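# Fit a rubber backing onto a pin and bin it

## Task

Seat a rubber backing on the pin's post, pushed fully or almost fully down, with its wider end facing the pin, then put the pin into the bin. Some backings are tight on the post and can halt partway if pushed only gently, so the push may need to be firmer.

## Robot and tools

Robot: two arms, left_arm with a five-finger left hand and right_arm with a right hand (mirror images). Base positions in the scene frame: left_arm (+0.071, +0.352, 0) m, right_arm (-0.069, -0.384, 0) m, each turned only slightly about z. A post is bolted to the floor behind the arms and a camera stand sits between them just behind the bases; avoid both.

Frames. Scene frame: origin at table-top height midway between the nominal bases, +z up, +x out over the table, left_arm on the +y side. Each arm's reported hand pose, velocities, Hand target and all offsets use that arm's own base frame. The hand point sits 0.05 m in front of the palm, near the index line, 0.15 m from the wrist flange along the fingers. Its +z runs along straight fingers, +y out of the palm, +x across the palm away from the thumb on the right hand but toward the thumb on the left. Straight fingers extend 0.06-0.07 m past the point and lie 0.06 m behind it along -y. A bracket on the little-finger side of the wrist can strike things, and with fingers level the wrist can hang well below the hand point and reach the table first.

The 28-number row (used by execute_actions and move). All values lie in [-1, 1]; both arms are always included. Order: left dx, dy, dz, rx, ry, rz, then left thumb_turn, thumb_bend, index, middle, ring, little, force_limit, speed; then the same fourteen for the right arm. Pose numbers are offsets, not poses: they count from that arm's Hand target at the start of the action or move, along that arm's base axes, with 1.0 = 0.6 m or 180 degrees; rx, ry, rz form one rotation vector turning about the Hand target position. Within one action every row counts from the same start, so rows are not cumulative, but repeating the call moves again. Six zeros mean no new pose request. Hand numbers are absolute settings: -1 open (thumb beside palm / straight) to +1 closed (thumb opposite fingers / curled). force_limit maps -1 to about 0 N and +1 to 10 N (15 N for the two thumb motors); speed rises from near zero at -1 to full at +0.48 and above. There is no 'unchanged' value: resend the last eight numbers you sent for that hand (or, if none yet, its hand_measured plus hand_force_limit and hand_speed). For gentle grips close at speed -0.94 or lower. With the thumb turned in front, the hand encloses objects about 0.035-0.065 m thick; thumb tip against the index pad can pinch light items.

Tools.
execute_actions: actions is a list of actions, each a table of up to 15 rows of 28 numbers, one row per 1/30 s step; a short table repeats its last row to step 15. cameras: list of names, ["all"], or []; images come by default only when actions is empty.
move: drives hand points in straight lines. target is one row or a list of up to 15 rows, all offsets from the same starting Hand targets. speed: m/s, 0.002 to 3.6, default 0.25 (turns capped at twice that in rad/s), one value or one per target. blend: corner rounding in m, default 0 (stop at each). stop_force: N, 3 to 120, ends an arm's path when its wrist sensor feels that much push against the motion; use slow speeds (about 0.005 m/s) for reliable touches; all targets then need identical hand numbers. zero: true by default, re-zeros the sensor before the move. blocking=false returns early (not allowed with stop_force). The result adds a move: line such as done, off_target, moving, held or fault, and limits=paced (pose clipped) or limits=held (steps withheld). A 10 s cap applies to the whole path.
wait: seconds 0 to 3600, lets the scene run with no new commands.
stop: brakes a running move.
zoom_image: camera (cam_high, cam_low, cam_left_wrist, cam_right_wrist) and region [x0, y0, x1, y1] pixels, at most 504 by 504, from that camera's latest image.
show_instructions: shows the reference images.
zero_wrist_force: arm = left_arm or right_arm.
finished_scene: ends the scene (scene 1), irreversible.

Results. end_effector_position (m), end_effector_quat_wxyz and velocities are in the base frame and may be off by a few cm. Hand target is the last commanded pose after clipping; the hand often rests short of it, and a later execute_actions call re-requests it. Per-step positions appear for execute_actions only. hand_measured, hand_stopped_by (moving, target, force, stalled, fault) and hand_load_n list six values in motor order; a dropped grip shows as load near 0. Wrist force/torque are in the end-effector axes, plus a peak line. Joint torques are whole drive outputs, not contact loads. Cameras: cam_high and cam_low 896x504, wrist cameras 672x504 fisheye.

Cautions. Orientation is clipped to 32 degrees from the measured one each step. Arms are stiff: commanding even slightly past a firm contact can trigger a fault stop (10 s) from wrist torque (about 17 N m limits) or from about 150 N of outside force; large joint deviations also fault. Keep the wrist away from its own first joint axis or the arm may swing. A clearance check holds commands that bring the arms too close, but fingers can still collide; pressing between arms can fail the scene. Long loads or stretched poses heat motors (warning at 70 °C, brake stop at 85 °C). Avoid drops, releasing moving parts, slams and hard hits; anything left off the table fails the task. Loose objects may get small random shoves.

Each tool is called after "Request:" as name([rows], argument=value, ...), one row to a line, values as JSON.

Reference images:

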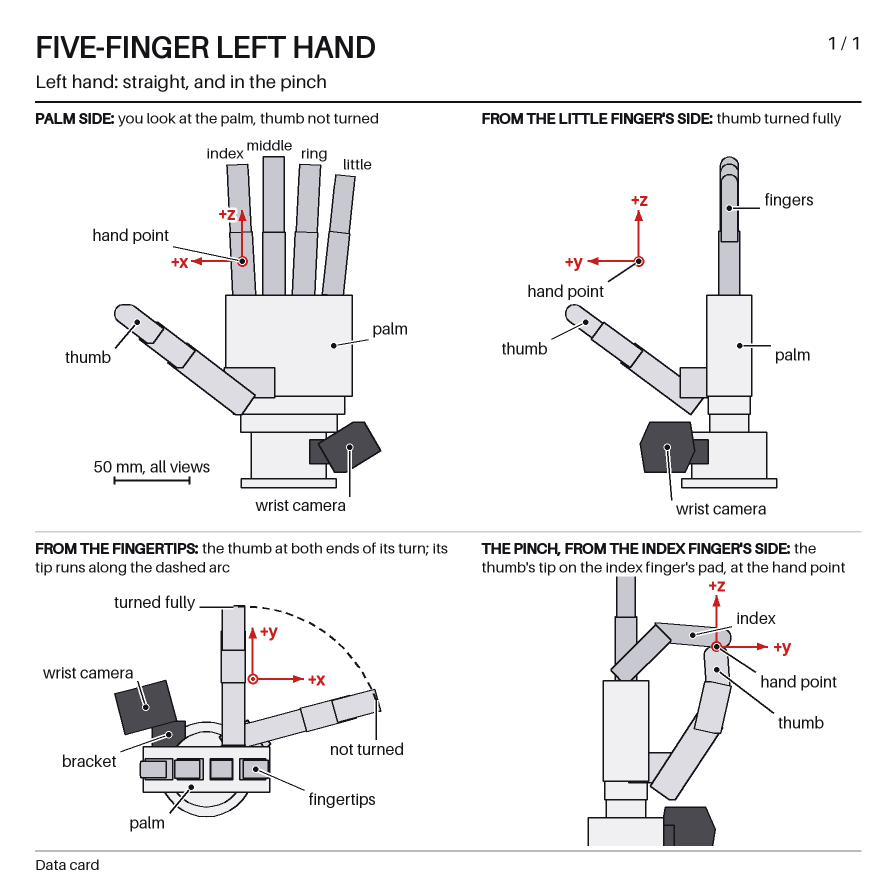

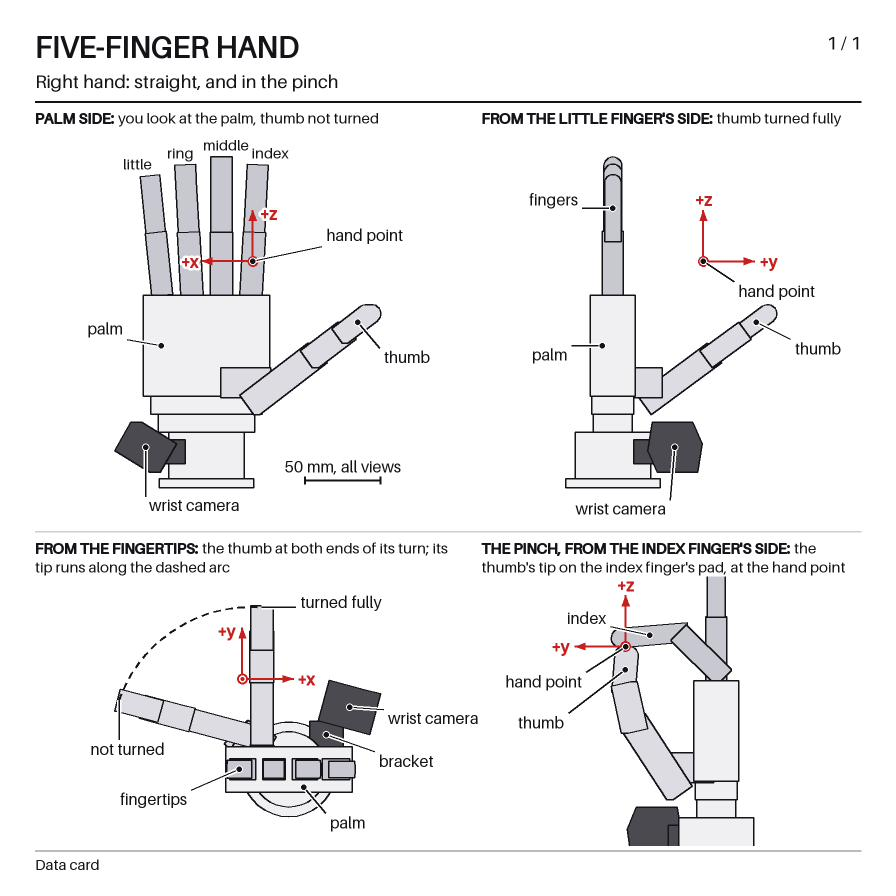

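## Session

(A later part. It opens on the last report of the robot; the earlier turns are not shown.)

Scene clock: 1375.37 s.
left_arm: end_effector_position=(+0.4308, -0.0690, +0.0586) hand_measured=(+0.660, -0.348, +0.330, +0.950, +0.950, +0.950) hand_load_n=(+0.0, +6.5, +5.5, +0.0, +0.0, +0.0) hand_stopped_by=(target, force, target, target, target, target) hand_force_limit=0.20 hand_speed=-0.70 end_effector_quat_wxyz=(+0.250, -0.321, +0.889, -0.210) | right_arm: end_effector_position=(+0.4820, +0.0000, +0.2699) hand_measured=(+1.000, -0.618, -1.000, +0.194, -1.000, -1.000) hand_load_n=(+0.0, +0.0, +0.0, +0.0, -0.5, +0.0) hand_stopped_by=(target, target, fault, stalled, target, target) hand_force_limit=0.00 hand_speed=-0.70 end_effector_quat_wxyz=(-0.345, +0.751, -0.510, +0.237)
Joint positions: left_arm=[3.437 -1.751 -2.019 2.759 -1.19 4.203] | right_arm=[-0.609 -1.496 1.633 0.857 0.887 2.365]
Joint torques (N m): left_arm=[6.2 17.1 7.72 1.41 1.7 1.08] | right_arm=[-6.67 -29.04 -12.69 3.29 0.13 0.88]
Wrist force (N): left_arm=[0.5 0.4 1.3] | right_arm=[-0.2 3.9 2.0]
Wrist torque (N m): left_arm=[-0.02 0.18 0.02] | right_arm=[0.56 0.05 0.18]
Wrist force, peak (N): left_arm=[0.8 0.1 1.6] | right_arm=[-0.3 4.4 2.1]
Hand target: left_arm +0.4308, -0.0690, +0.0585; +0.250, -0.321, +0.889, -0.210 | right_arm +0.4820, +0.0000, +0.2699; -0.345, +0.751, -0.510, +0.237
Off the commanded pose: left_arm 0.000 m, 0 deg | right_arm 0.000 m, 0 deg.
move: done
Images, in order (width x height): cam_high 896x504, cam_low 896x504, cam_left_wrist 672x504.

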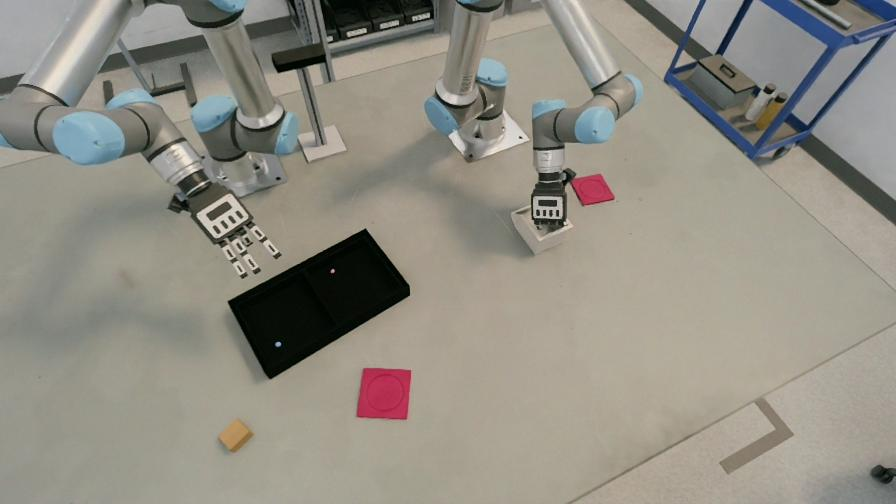

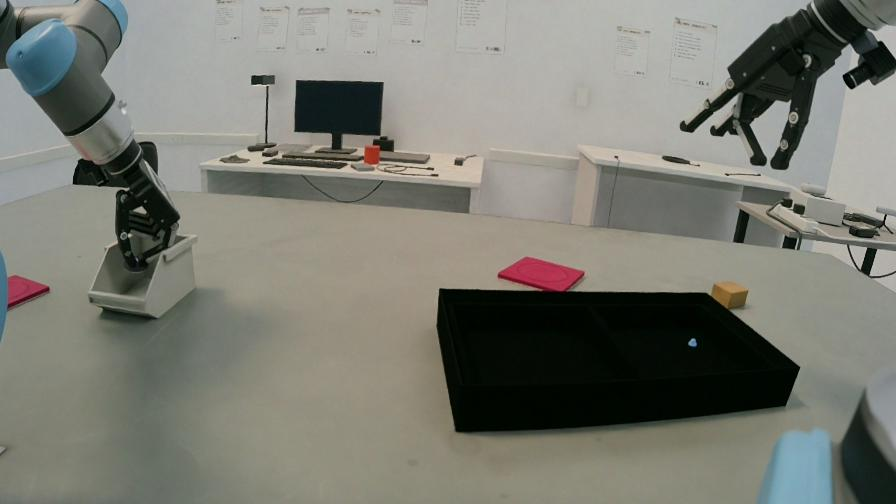

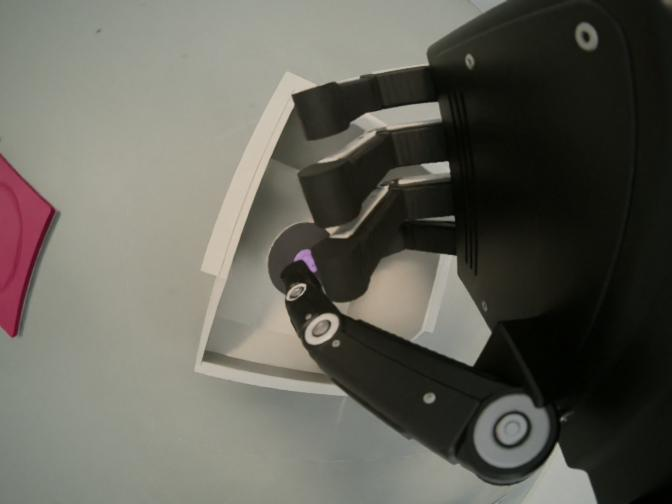

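Request:
move(target=[0,0,-0.0392,0,0,0,0.66,-0.34,0.33,0.95,0.95,0.95,0.2,-0.7,0,0,0,0,0,0,1,-0.62,-1,0.1,-1,-1,0.0,-0.7], speed=0.02, cameras=["cam_low","cam_left_wrist"])

Scene clock: 1379.47 s.
left_arm: end_effector_position=(+0.4308, -0.0690, +0.0351) hand_measured=(+0.660, -0.348, +0.330, +0.950, +0.950, +0.950) hand_load_n=(+0.0, +6.5, +5.0, +0.0, +0.0, +0.0) hand_stopped_by=(target, force, target, target, target, target) hand_force_limit=0.20 hand_speed=-0.70 end_effector_quat_wxyz=(+0.250, -0.321, +0.889, -0.210) | right_arm: end_effector_position=(+0.4820, +0.0000, +0.2699) hand_measured=(+1.000, -0.618, -1.000, +0.194, -1.000, -1.000) hand_load_n=(+0.0, +0.0, +0.0, +0.0, +0.0, +0.0) hand_stopped_by=(target, target, fault, stalled, target, target) hand_force_limit=0.00 hand_speed=-0.70 end_effector_quat_wxyz=(-0.345, +0.751, -0.510, +0.237)
Joint positions: left_arm=[3.437 -1.789 -2.047 2.825 -1.19 4.203] | right_arm=[-0.609 -1.496 1.633 0.857 0.887 2.365]
Joint torques (N m): left_arm=[0.15 17.06 6.71 1.24 0.3 0.9] | right_arm=[-7.42 -30.18 -13.41 3.12 0.27 0.99]
Wrist force (N): left_arm=[0.6 0.1 1.0] | right_arm=[0.0 4.0 1.9]
Wrist torque (N m): left_arm=[0.00 0.15 0.05] | right_arm=[0.59 0.03 0.19]
Wrist force, peak (N): left_arm=[-6.3 -10.4 -13.3] | right_arm=[-0.1 4.3 2.2]
Hand target: left_arm +0.4308, -0.0690, +0.0350; +0.250, -0.321, +0.889, -0.210 | right_arm +0.4820, +0.0000, +0.2699; -0.345, +0.751, -0.510, +0.237
Off the commanded pose: left_arm 0.000 m, 0 deg | right_arm 0.000 m, 0 deg.
move: done

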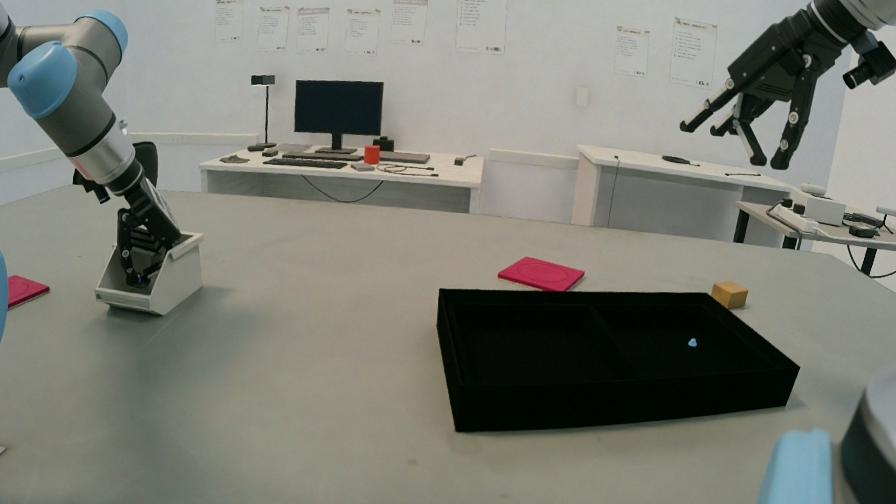

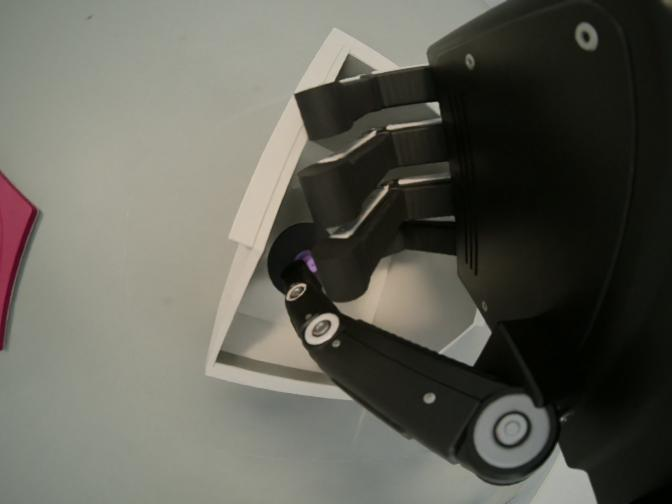

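Request:
zoom_image(camera="cam_low", region=[60, 130, 220, 330])

Request:
zoom_image(camera="cam_left_wrist", region=[180, 130, 420, 370])

Scaled by 2.520.

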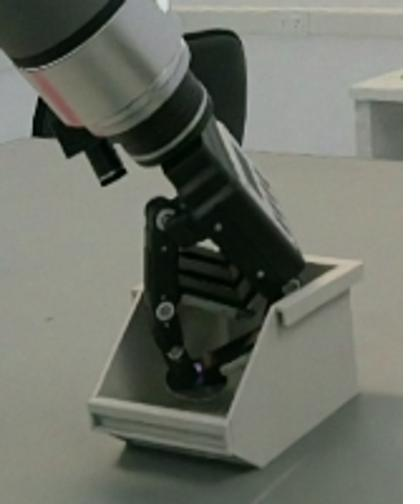

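Scaled by 2.100 from the camera's image (finer frame: 960x720).

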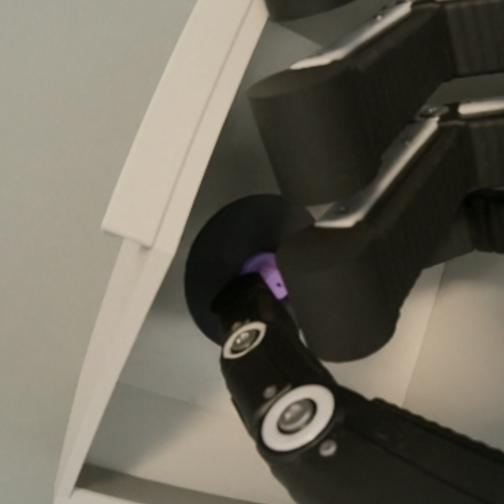

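Request:
move(target=[0,0,-0.0167,0,0,0,0.66,-0.34,0.33,0.95,0.95,0.95,0.2,-0.7,0,0,0,0,0,0,1,-0.62,-1,0.1,-1,-1,0.0,-0.7], speed=0.01, stop_force=4, cameras=["cam_low","cam_left_wrist"])

Request:
zoom_image(camera="cam_low", region=[60, 130, 220, 330])

Request:
zoom_image(camera="cam_left_wrist", region=[180, 20, 500, 370])

Scene clock: 1383.63 s.
left_arm: end_effector_position=(+0.4308, -0.0690, +0.0319) hand_measured=(+0.660, -0.348, +0.330, +0.950, +0.950, +0.950) hand_load_n=(+0.0, +6.5, +5.0, +0.0, +0.0, -1.5) hand_stopped_by=(target, force, target, target, target, target) hand_force_limit=0.20 hand_speed=-0.70 end_effector_quat_wxyz=(+0.250, -0.321, +0.889, -0.210) | right_arm: end_effector_position=(+0.4820, +0.0000, +0.2699) hand_measured=(+1.000, -0.618, -1.000, +0.194, -1.000, -1.000) hand_load_n=(+0.0, +0.0, +0.0, +0.0, +0.0, +0.0) hand_stopped_by=(target, target, fault, stalled, target, target) hand_force_limit=0.00 hand_speed=-0.70 end_effector_quat_wxyz=(-0.345, +0.751, -0.510, +0.237)
Joint positions: left_arm=[3.437 -1.794 -2.05 2.833 -1.19 4.203] | right_arm=[-0.609 -1.496 1.633 0.857 0.887 2.365]
Joint torques (N m): left_arm=[-1.42 34.97 21.82 -3.58 -0.04 0.52] | right_arm=[-6.64 -29.4 -12.73 3.01 0.23 0.7]
Wrist force (N): left_arm=[0.3 -0.2 -0.3] | right_arm=[-0.1 4.0 2.1]
Wrist torque (N m): left_arm=[0.00 0.07 0.09] | right_arm=[0.58 0.03 0.19]
Wrist force, peak (N): left_arm=[-1.1 -3.4 -2.4] | right_arm=[0.0 4.3 2.3]
Hand target: left_arm +0.4308, -0.0690, +0.0319; +0.250, -0.321, +0.889, -0.210 (not the last commanded pose) | right_arm +0.4820, +0.0000, +0.2699; -0.345, +0.751, -0.510, +0.237
Off the commanded pose: left_arm 0.007 m, 0 deg | right_arm 0.000 m, 0 deg.
move: contact (left_arm)

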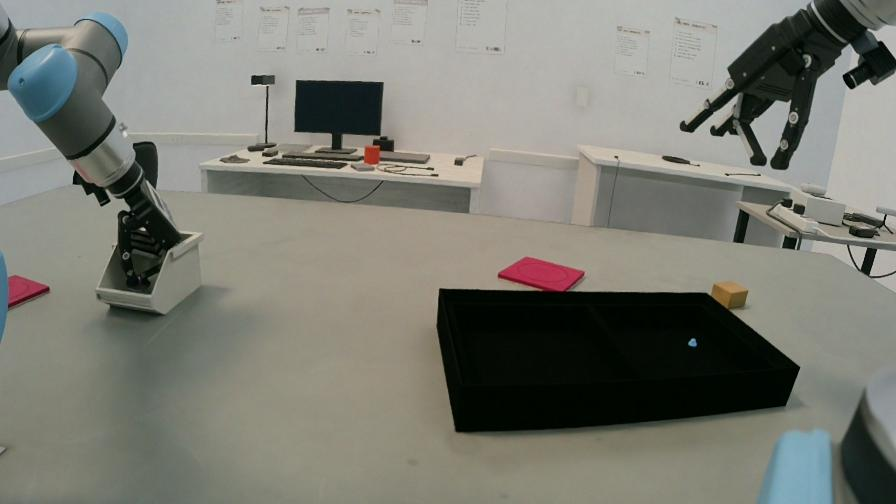

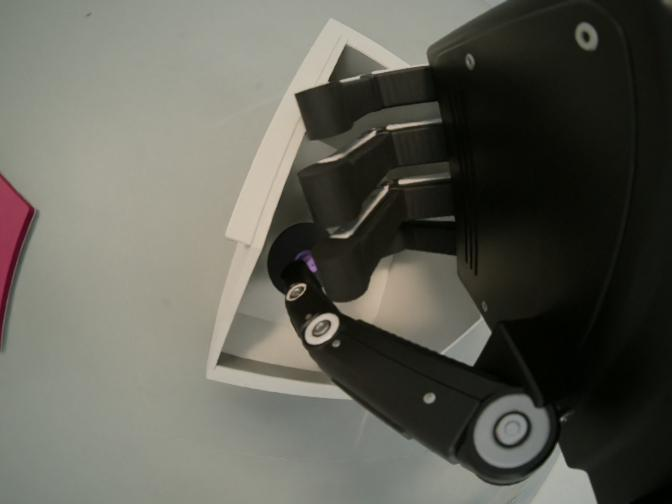

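Scaled by 2.520.

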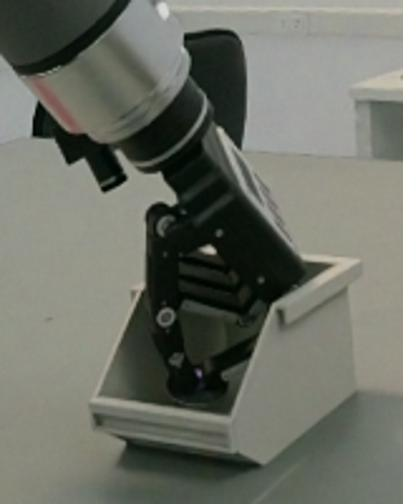

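Scaled by 1.440 from the camera's image (finer frame: 960x720).

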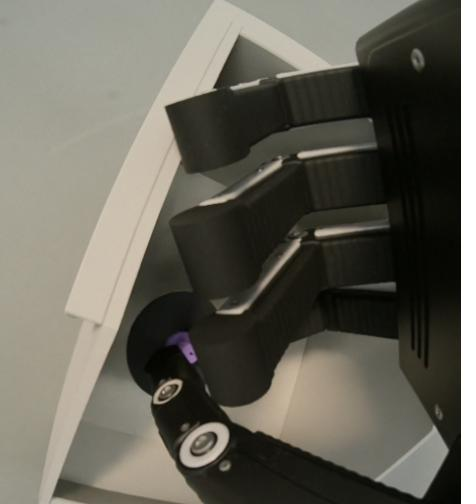

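Request:
wait(seconds=0.2, cameras=["cam_high","cam_low","cam_left_wrist"])

Request:
zoom_image(camera="cam_left_wrist", region=[190, 0, 526, 252])

Scene clock: 1392.20 s.
left_arm: end_effector_position=(+0.4308, -0.0690, +0.0319) hand_measured=(+0.660, -0.348, +0.330, +0.950, +0.950, +0.950) hand_load_n=(+0.5, +6.0, +5.0, +0.0, +0.0, -1.0) hand_stopped_by=(target, force, target, target, target, target) hand_force_limit=0.20 hand_speed=-0.70 end_effector_quat_wxyz=(+0.250, -0.321, +0.889, -0.210) | right_arm: end_effector_position=(+0.4820, +0.0000, +0.2699) hand_measured=(+1.000, -0.618, -1.000, +0.194, -1.000, -1.000) hand_load_n=(+0.0, +0.0, +0.0, +0.0, +0.0, +0.0) hand_stopped_by=(target, target, fault, stalled, target, target) hand_force_limit=0.00 hand_speed=-0.70 end_effector_quat_wxyz=(-0.345, +0.751, -0.510, +0.237)
Joint positions: left_arm=[3.437 -1.794 -2.05 2.833 -1.19 4.203] | right_arm=[-0.609 -1.496 1.633 0.857 0.887 2.365]
Joint torques (N m): left_arm=[-1.02 35.46 22.17 -3.46 0.08 0.58] | right_arm=[-5.88 -29.3 -12.77 2.95 0.09 0.88]
Wrist force (N): left_arm=[0.3 0.0 -0.2] | right_arm=[-0.2 4.1 2.1]
Wrist torque (N m): left_arm=[0.03 0.07 0.08] | right_arm=[0.59 0.05 0.18]
Wrist force, peak (N): left_arm=[0.4 -0.1 -0.1] | right_arm=[-0.1 4.3 2.2]
Hand target: left_arm +0.4308, -0.0690, +0.0319; +0.250, -0.321, +0.889, -0.210 (not the last commanded pose) | right_arm +0.4820, +0.0000, +0.2699; -0.345, +0.751, -0.510, +0.237
Off the commanded pose: left_arm 0.007 m, 0 deg | right_arm 0.000 m, 0 deg.
wait: 0.20 s; at rest from the start

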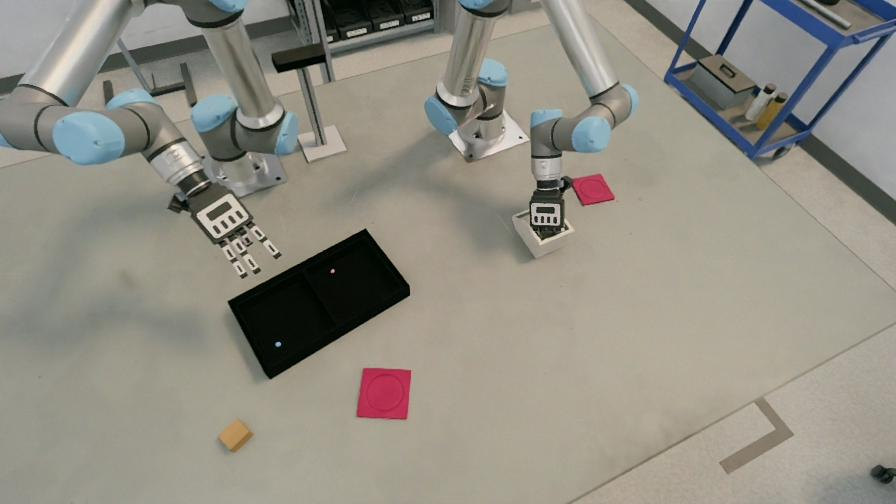

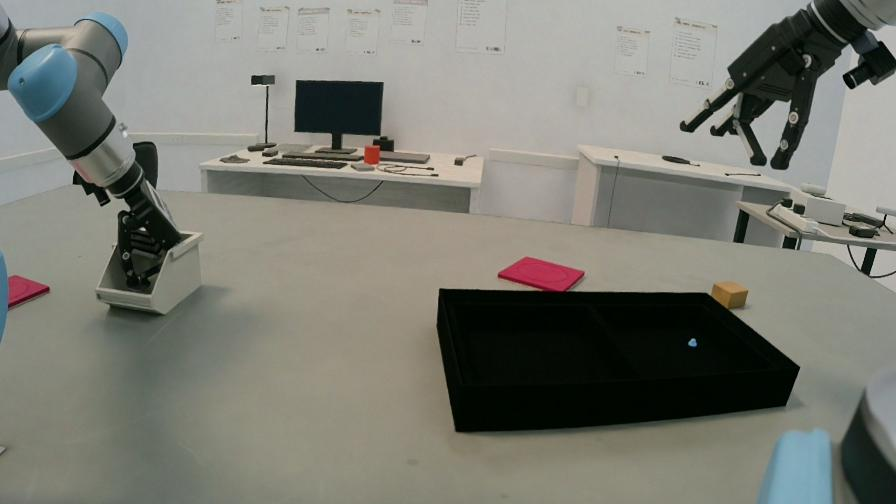

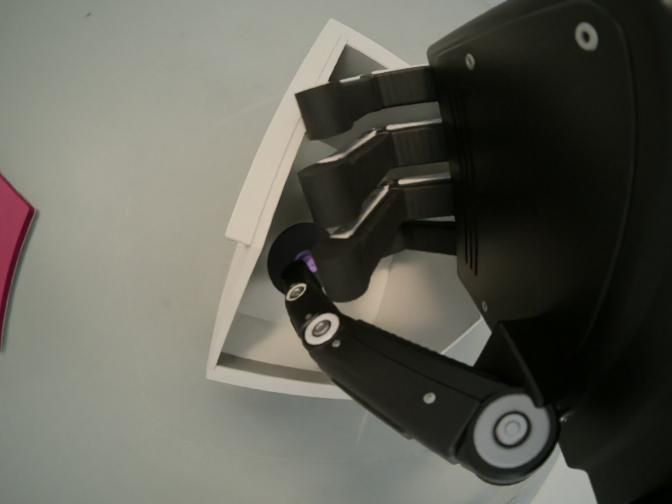

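Scaled by 1.500 from the camera's image (finer frame: 960x720).

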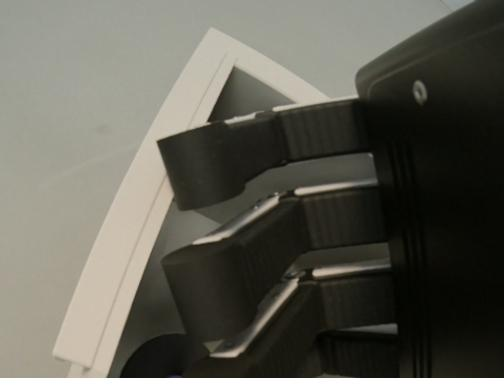

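Request:
zoom_image(camera="cam_high", region=[480, 150, 620, 290])

Scaled by 3.600.

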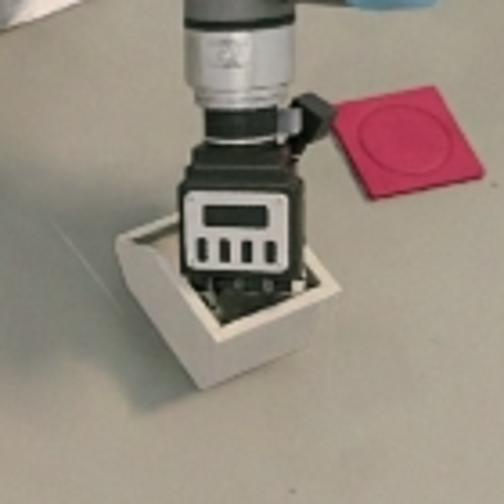

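Request:
move([
  [0,0,0.01,0,0,0,0.66,-0.34,0.33,0.95,0.95,0.95,0.2,-0.7,0,0,0,0,0,0,1,-0.62,-1,0.1,-1,-1,0.0,-0.7],
  [0,-0.0083,0.01,0.0157,-0.0157,-0.0333,0.66,-0.34,0.33,0.95,0.95,0.95,0.2,-0.7,0,0,0,0,0,0,1,-0.62,-1,0.1,-1,-1,0.0,-0.7],
], speed=0.02, cameras=["cam_low","cam_left_wrist"])

Request:
zoom_image(camera="cam_low", region=[60, 130, 220, 330])

Request:
zoom_image(camera="cam_left_wrist", region=[180, 0, 516, 400])

Scene clock: 1412.70 s.
left_arm: end_effector_position=(+0.4308, -0.0739, +0.0379) hand_measured=(+0.660, -0.348, +0.330, +0.950, +0.950, +0.950) hand_load_n=(+0.0, +6.0, +5.0, +0.0, +0.0, +0.0) hand_stopped_by=(target, force, target, target, target, target) hand_force_limit=0.20 hand_speed=-0.70 end_effector_quat_wxyz=(+0.269, -0.263, +0.903, -0.208) | right_arm: end_effector_position=(+0.4820, +0.0000, +0.2699) hand_measured=(+1.000, -0.618, -1.000, +0.194, -1.000, -1.000) hand_load_n=(+0.0, +0.0, +0.0, +0.0, +0.0, -0.5) hand_stopped_by=(target, target, fault, stalled, target, target) hand_force_limit=0.00 hand_speed=-0.70 end_effector_quat_wxyz=(-0.345, +0.751, -0.510, +0.237)
Joint positions: left_arm=[3.426 -1.767 -2.07 2.848 -1.168 4.308] | right_arm=[-0.609 -1.496 1.633 0.857 0.887 2.365]
Joint torques (N m): left_arm=[-5.64 35.2 6.66 1.3 1.97 1.93] | right_arm=[-6.43 -30.45 -13.08 2.84 0.41 0.94]
Wrist force (N): left_arm=[0.8 0.5 0.9] | right_arm=[-0.2 4.3 2.3]
Wrist torque (N m): left_arm=[0.07 0.08 0.03] | right_arm=[0.59 0.04 0.19]
Wrist force, peak (N): left_arm=[0.7 0.4 1.4] | right_arm=[-0.1 4.4 2.3]
Hand target: left_arm +0.4308, -0.0739, +0.0379; +0.269, -0.263, +0.903, -0.208 | right_arm +0.4820, +0.0000, +0.2699; -0.345, +0.751, -0.510, +0.237
Off the commanded pose: left_arm 0.000 m, 0 deg | right_arm 0.000 m, 0 deg.
move: done

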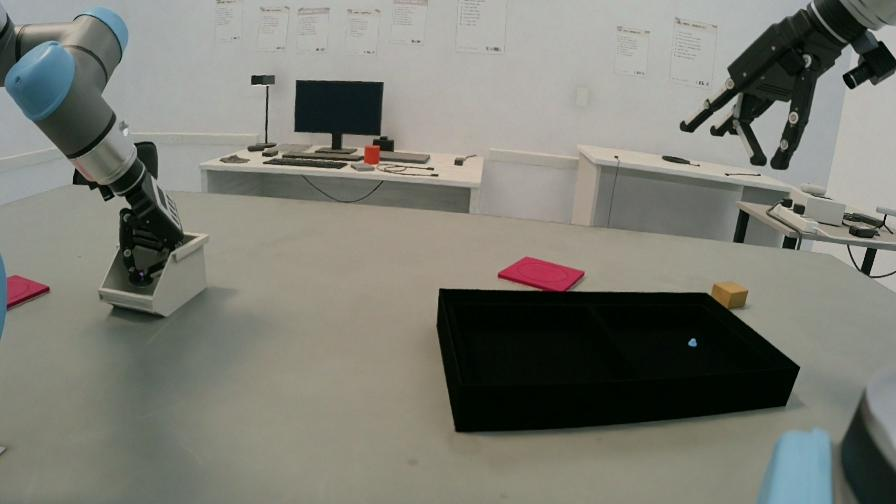

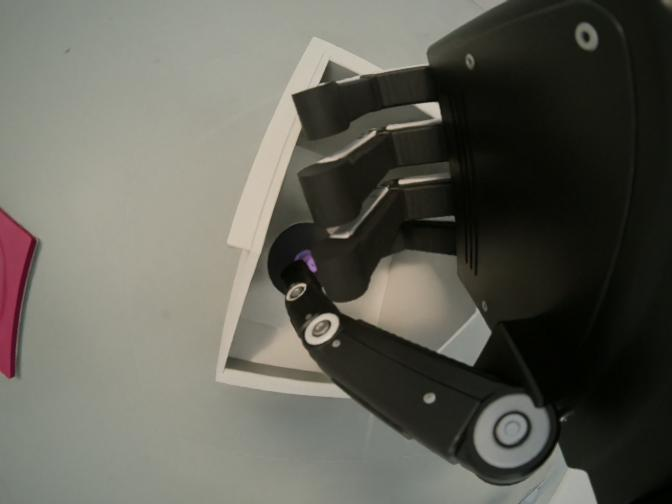

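Scaled by 2.520.

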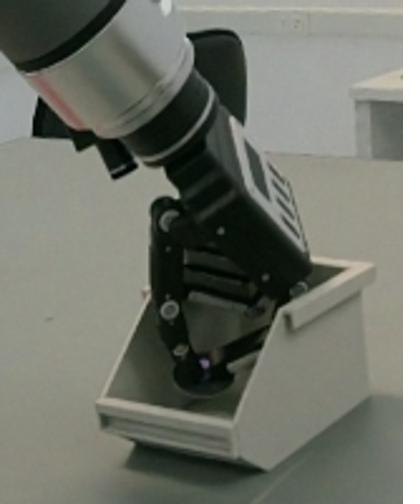

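Scaled by 1.260 from the camera's image (finer frame: 960x720).

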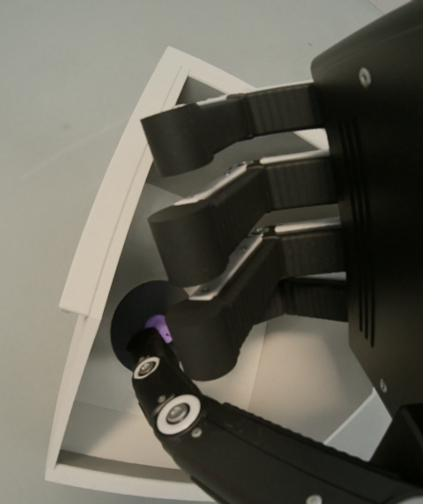

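Request:
move([
  [0,0,0.0083,0,0,0,0.66,-0.34,0.33,0.95,0.95,0.95,0.2,-0.7,0,0,0,0,0,0,1,-0.62,-1,0.1,-1,-1,0.0,-0.7],
  [0,0.005,0.0083,0,0,-0.0445,0.66,-0.34,0.33,0.95,0.95,0.95,0.2,-0.7,0,0,0,0,0,0,1,-0.62,-1,0.1,-1,-1,0.0,-0.7],
], speed=0.03, cameras=["cam_low","cam_left_wrist","cam_high"])

Request:
zoom_image(camera="cam_low", region=[60, 130, 220, 330])

Request:
zoom_image(camera="cam_left_wrist", region=[180, 0, 516, 400])

Request:
zoom_image(camera="cam_high", region=[480, 150, 620, 290])

Scene clock: 1419.07 s.
left_arm: end_effector_position=(+0.4308, -0.0709, +0.0429) hand_measured=(+0.660, -0.348, +0.330, +0.950, +0.950, +0.950) hand_load_n=(+0.0, +6.0, +5.0, +0.0, +0.0, +0.0) hand_stopped_by=(target, force, target, target, target, target) hand_force_limit=0.20 hand_speed=-0.70 end_effector_quat_wxyz=(+0.253, -0.199, +0.919, -0.227) | right_arm: end_effector_position=(+0.4820, +0.0000, +0.2699) hand_measured=(+1.000, -0.618, -1.000, +0.194, -1.000, -1.000) hand_load_n=(+0.0, +0.0, +0.0, +0.0, +0.0, +0.0) hand_stopped_by=(target, target, fault, stalled, target, target) hand_force_limit=0.00 hand_speed=-0.70 end_effector_quat_wxyz=(-0.345, +0.751, -0.510, +0.237)
Joint positions: left_arm=[3.475 -1.786 -2.052 2.77 -1.07 4.488] | right_arm=[-0.609 -1.496 1.633 0.857 0.887 2.365]
Joint torques (N m): left_arm=[9.27 17.32 22.4 -3.74 1.89 2.04] | right_arm=[-6.45 -28.97 -13.38 3.03 0.3 0.93]
Wrist force (N): left_arm=[1.0 0.3 1.1] | right_arm=[-0.1 3.8 1.9]
Wrist torque (N m): left_arm=[0.01 0.05 0.07] | right_arm=[0.56 0.04 0.18]
Wrist force, peak (N): left_arm=[1.0 0.4 1.4] | right_arm=[-0.5 4.2 2.4]
Hand target: left_arm +0.4308, -0.0709, +0.0429; +0.253, -0.199, +0.919, -0.227 | right_arm +0.4820, +0.0000, +0.2699; -0.345, +0.751, -0.510, +0.237
Off the commanded pose: left_arm 0.000 m, 0 deg | right_arm 0.000 m, 0 deg.
move: done
Images, in order (width x height): cam_high 896x504, cam_low 896x504, cam_left_wrist 672x504.

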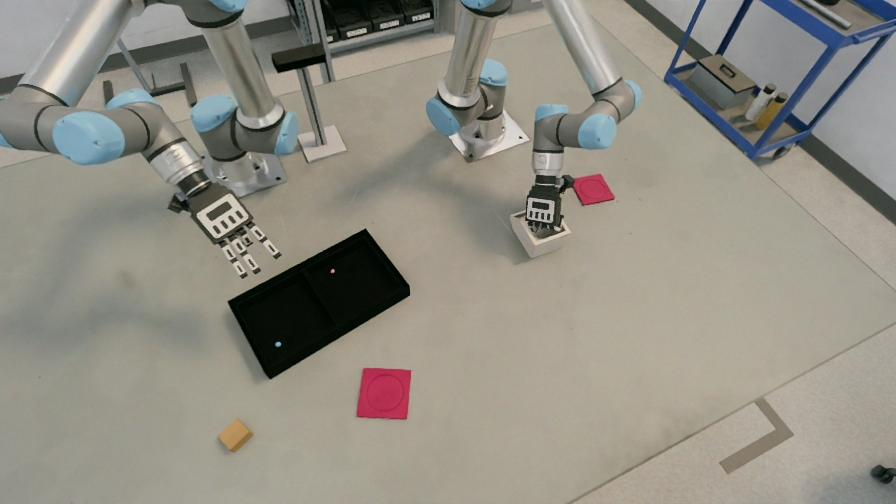

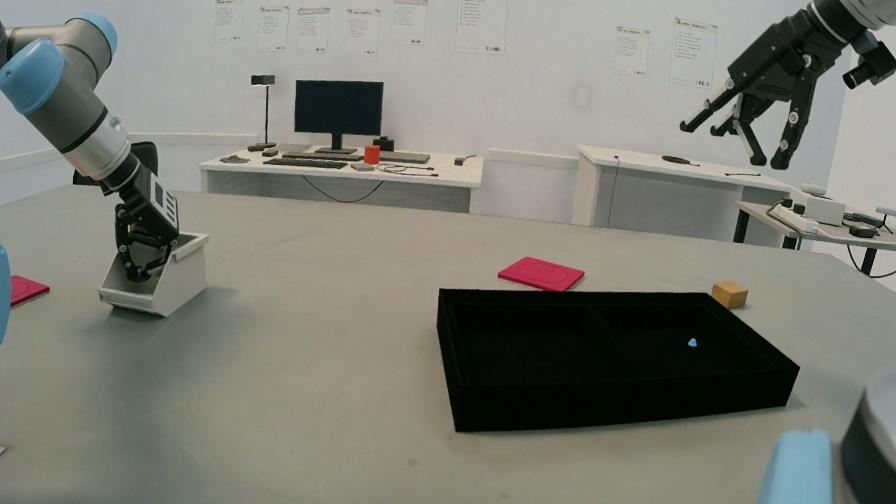

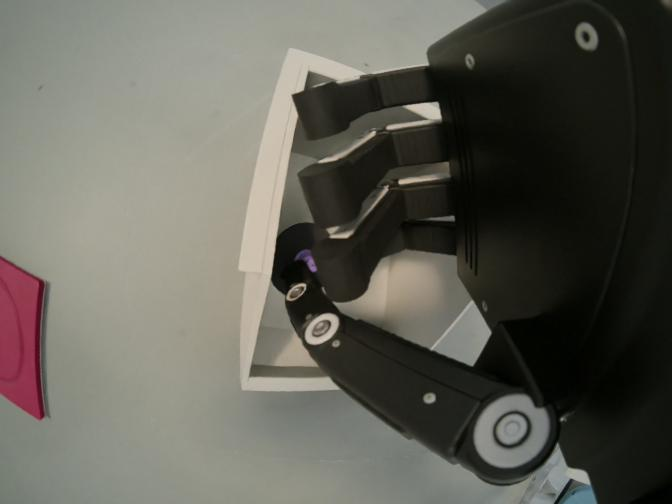

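Scaled by 2.520.

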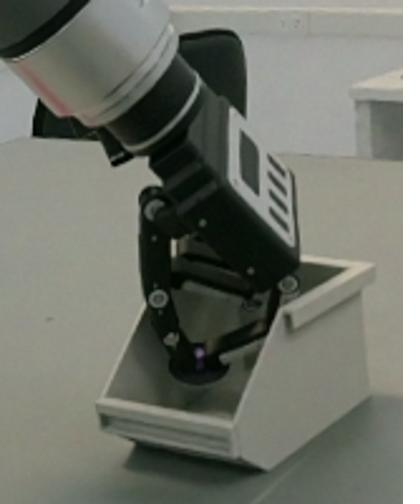

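Scaled by 1.260 from the camera's image (finer frame: 960x720).

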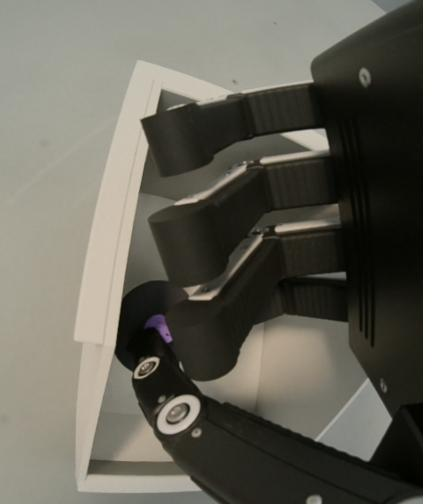

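Scaled by 3.600.

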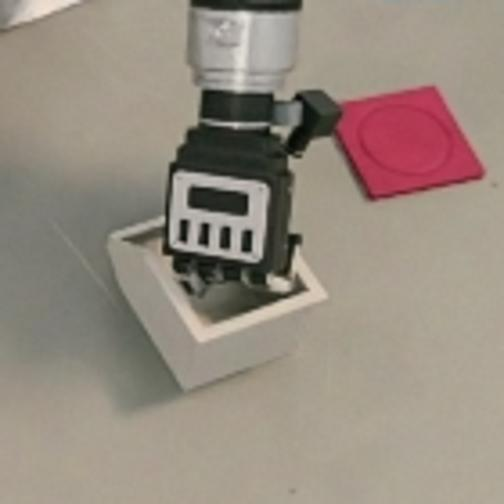

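Request:
move(target=[0,0,-0.045,0,0,0,0.66,-0.34,0.33,0.95,0.95,0.95,0.2,-0.7,0,0,0,0,0,0,1,-0.62,-1,0.1,-1,-1,0.0,-0.7], speed=0.01, stop_force=3.5, cameras=["cam_low","cam_left_wrist","cam_high"])

Request:
zoom_image(camera="cam_low", region=[60, 130, 220, 330])

Request:
zoom_image(camera="cam_left_wrist", region=[180, 0, 516, 400])

Request:
zoom_image(camera="cam_high", region=[480, 150, 620, 290])

Scene clock: 1424.93 s.
left_arm: end_effector_position=(+0.4308, -0.0709, +0.0277) hand_measured=(+0.660, -0.348, +0.330, +0.950, +0.950, +0.950) hand_load_n=(+0.0, +6.5, +5.0, +0.0, +0.0, -0.5) hand_stopped_by=(target, force, target, target, target, target) hand_force_limit=0.20 hand_speed=-0.70 end_effector_quat_wxyz=(+0.253, -0.199, +0.919, -0.227) | right_arm: end_effector_position=(+0.4820, +0.0000, +0.2699) hand_measured=(+1.000, -0.618, -1.000, +0.194, -1.000, -1.000) hand_load_n=(+0.0, +0.0, +0.0, +0.0, +0.0, +0.0) hand_stopped_by=(target, target, fault, stalled, target, target) hand_force_limit=0.00 hand_speed=-0.70 end_effector_quat_wxyz=(-0.345, +0.751, -0.510, +0.237)
Joint positions: left_arm=[3.475 -1.813 -2.068 2.813 -1.07 4.488] | right_arm=[-0.609 -1.496 1.633 0.857 0.887 2.365]
Joint torques (N m): left_arm=[6.97 35.61 20.98 -3.66 -0.23 1.84] | right_arm=[-5.75 -29.18 -13.38 2.87 0.2 0.84]
Wrist force (N): left_arm=[0.1 -1.1 -1.0] | right_arm=[-0.3 4.0 2.1]
Wrist torque (N m): left_arm=[0.03 0.08 0.01] | right_arm=[0.56 0.07 0.18]
Wrist force, peak (N): left_arm=[-2.2 -3.7 -4.3] | right_arm=[0.0 4.3 2.3]
Hand target: left_arm +0.4308, -0.0709, +0.0277; +0.253, -0.199, +0.919, -0.227 (not the last commanded pose) | right_arm +0.4820, +0.0000, +0.2699; -0.345, +0.751, -0.510, +0.237
Off the commanded pose: left_arm 0.012 m, 0 deg | right_arm 0.000 m, 0 deg.
move: contact (left_arm)
Images, in order (width x height): cam_high 896x504, cam_low 896x504, cam_left_wrist 672x504.

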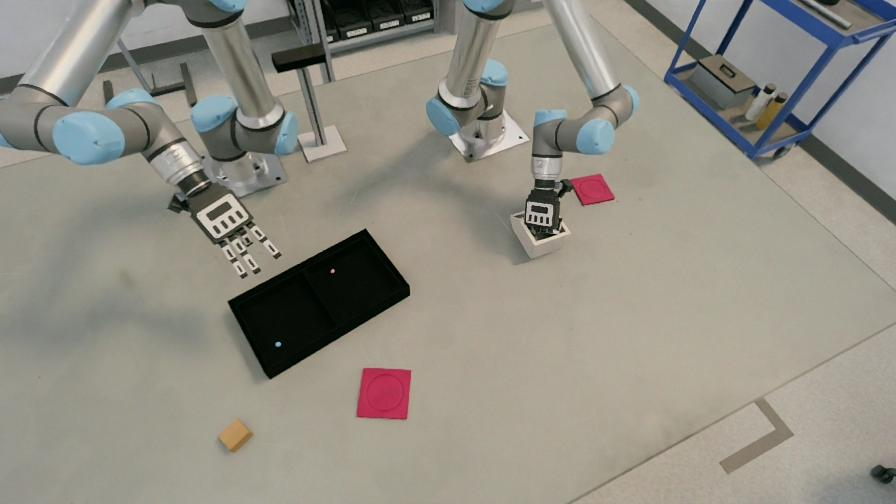

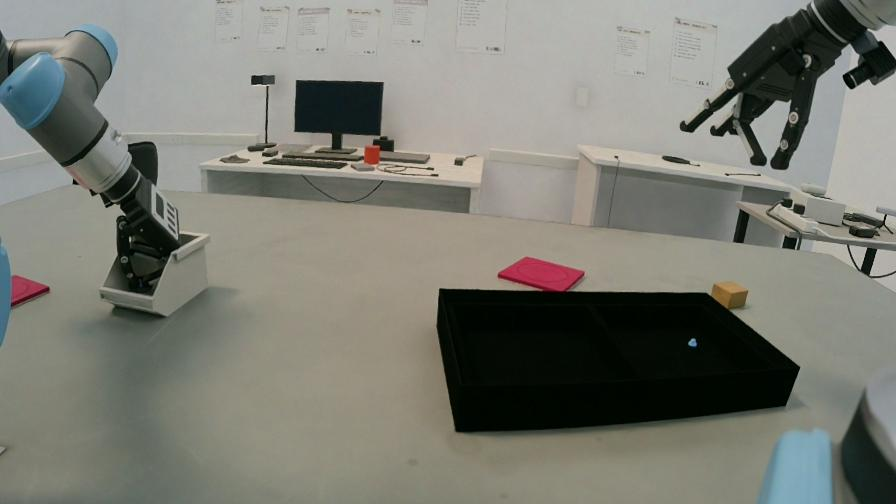

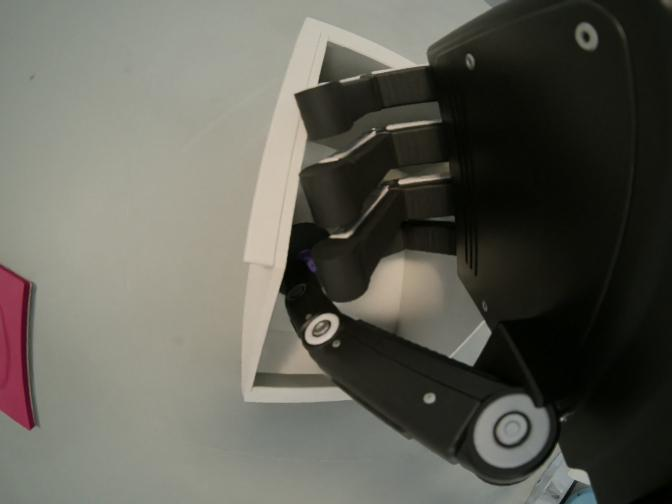

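Scaled by 2.520.

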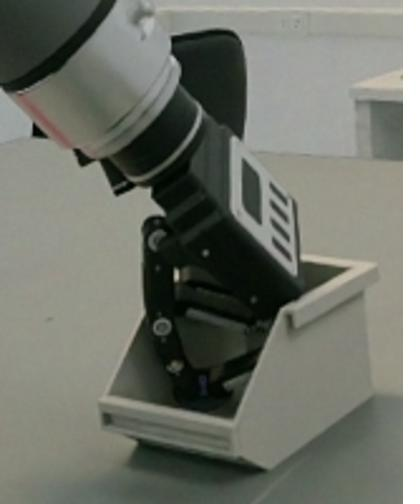

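Scaled by 1.260 from the camera's image (finer frame: 960x720).

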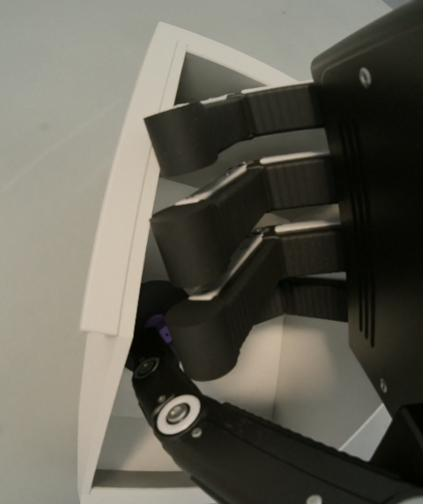

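Scaled by 3.600.

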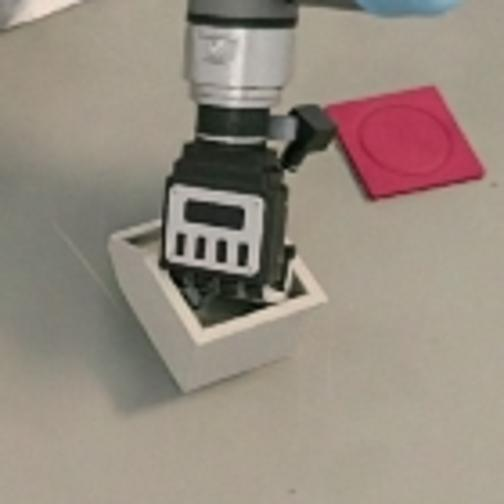

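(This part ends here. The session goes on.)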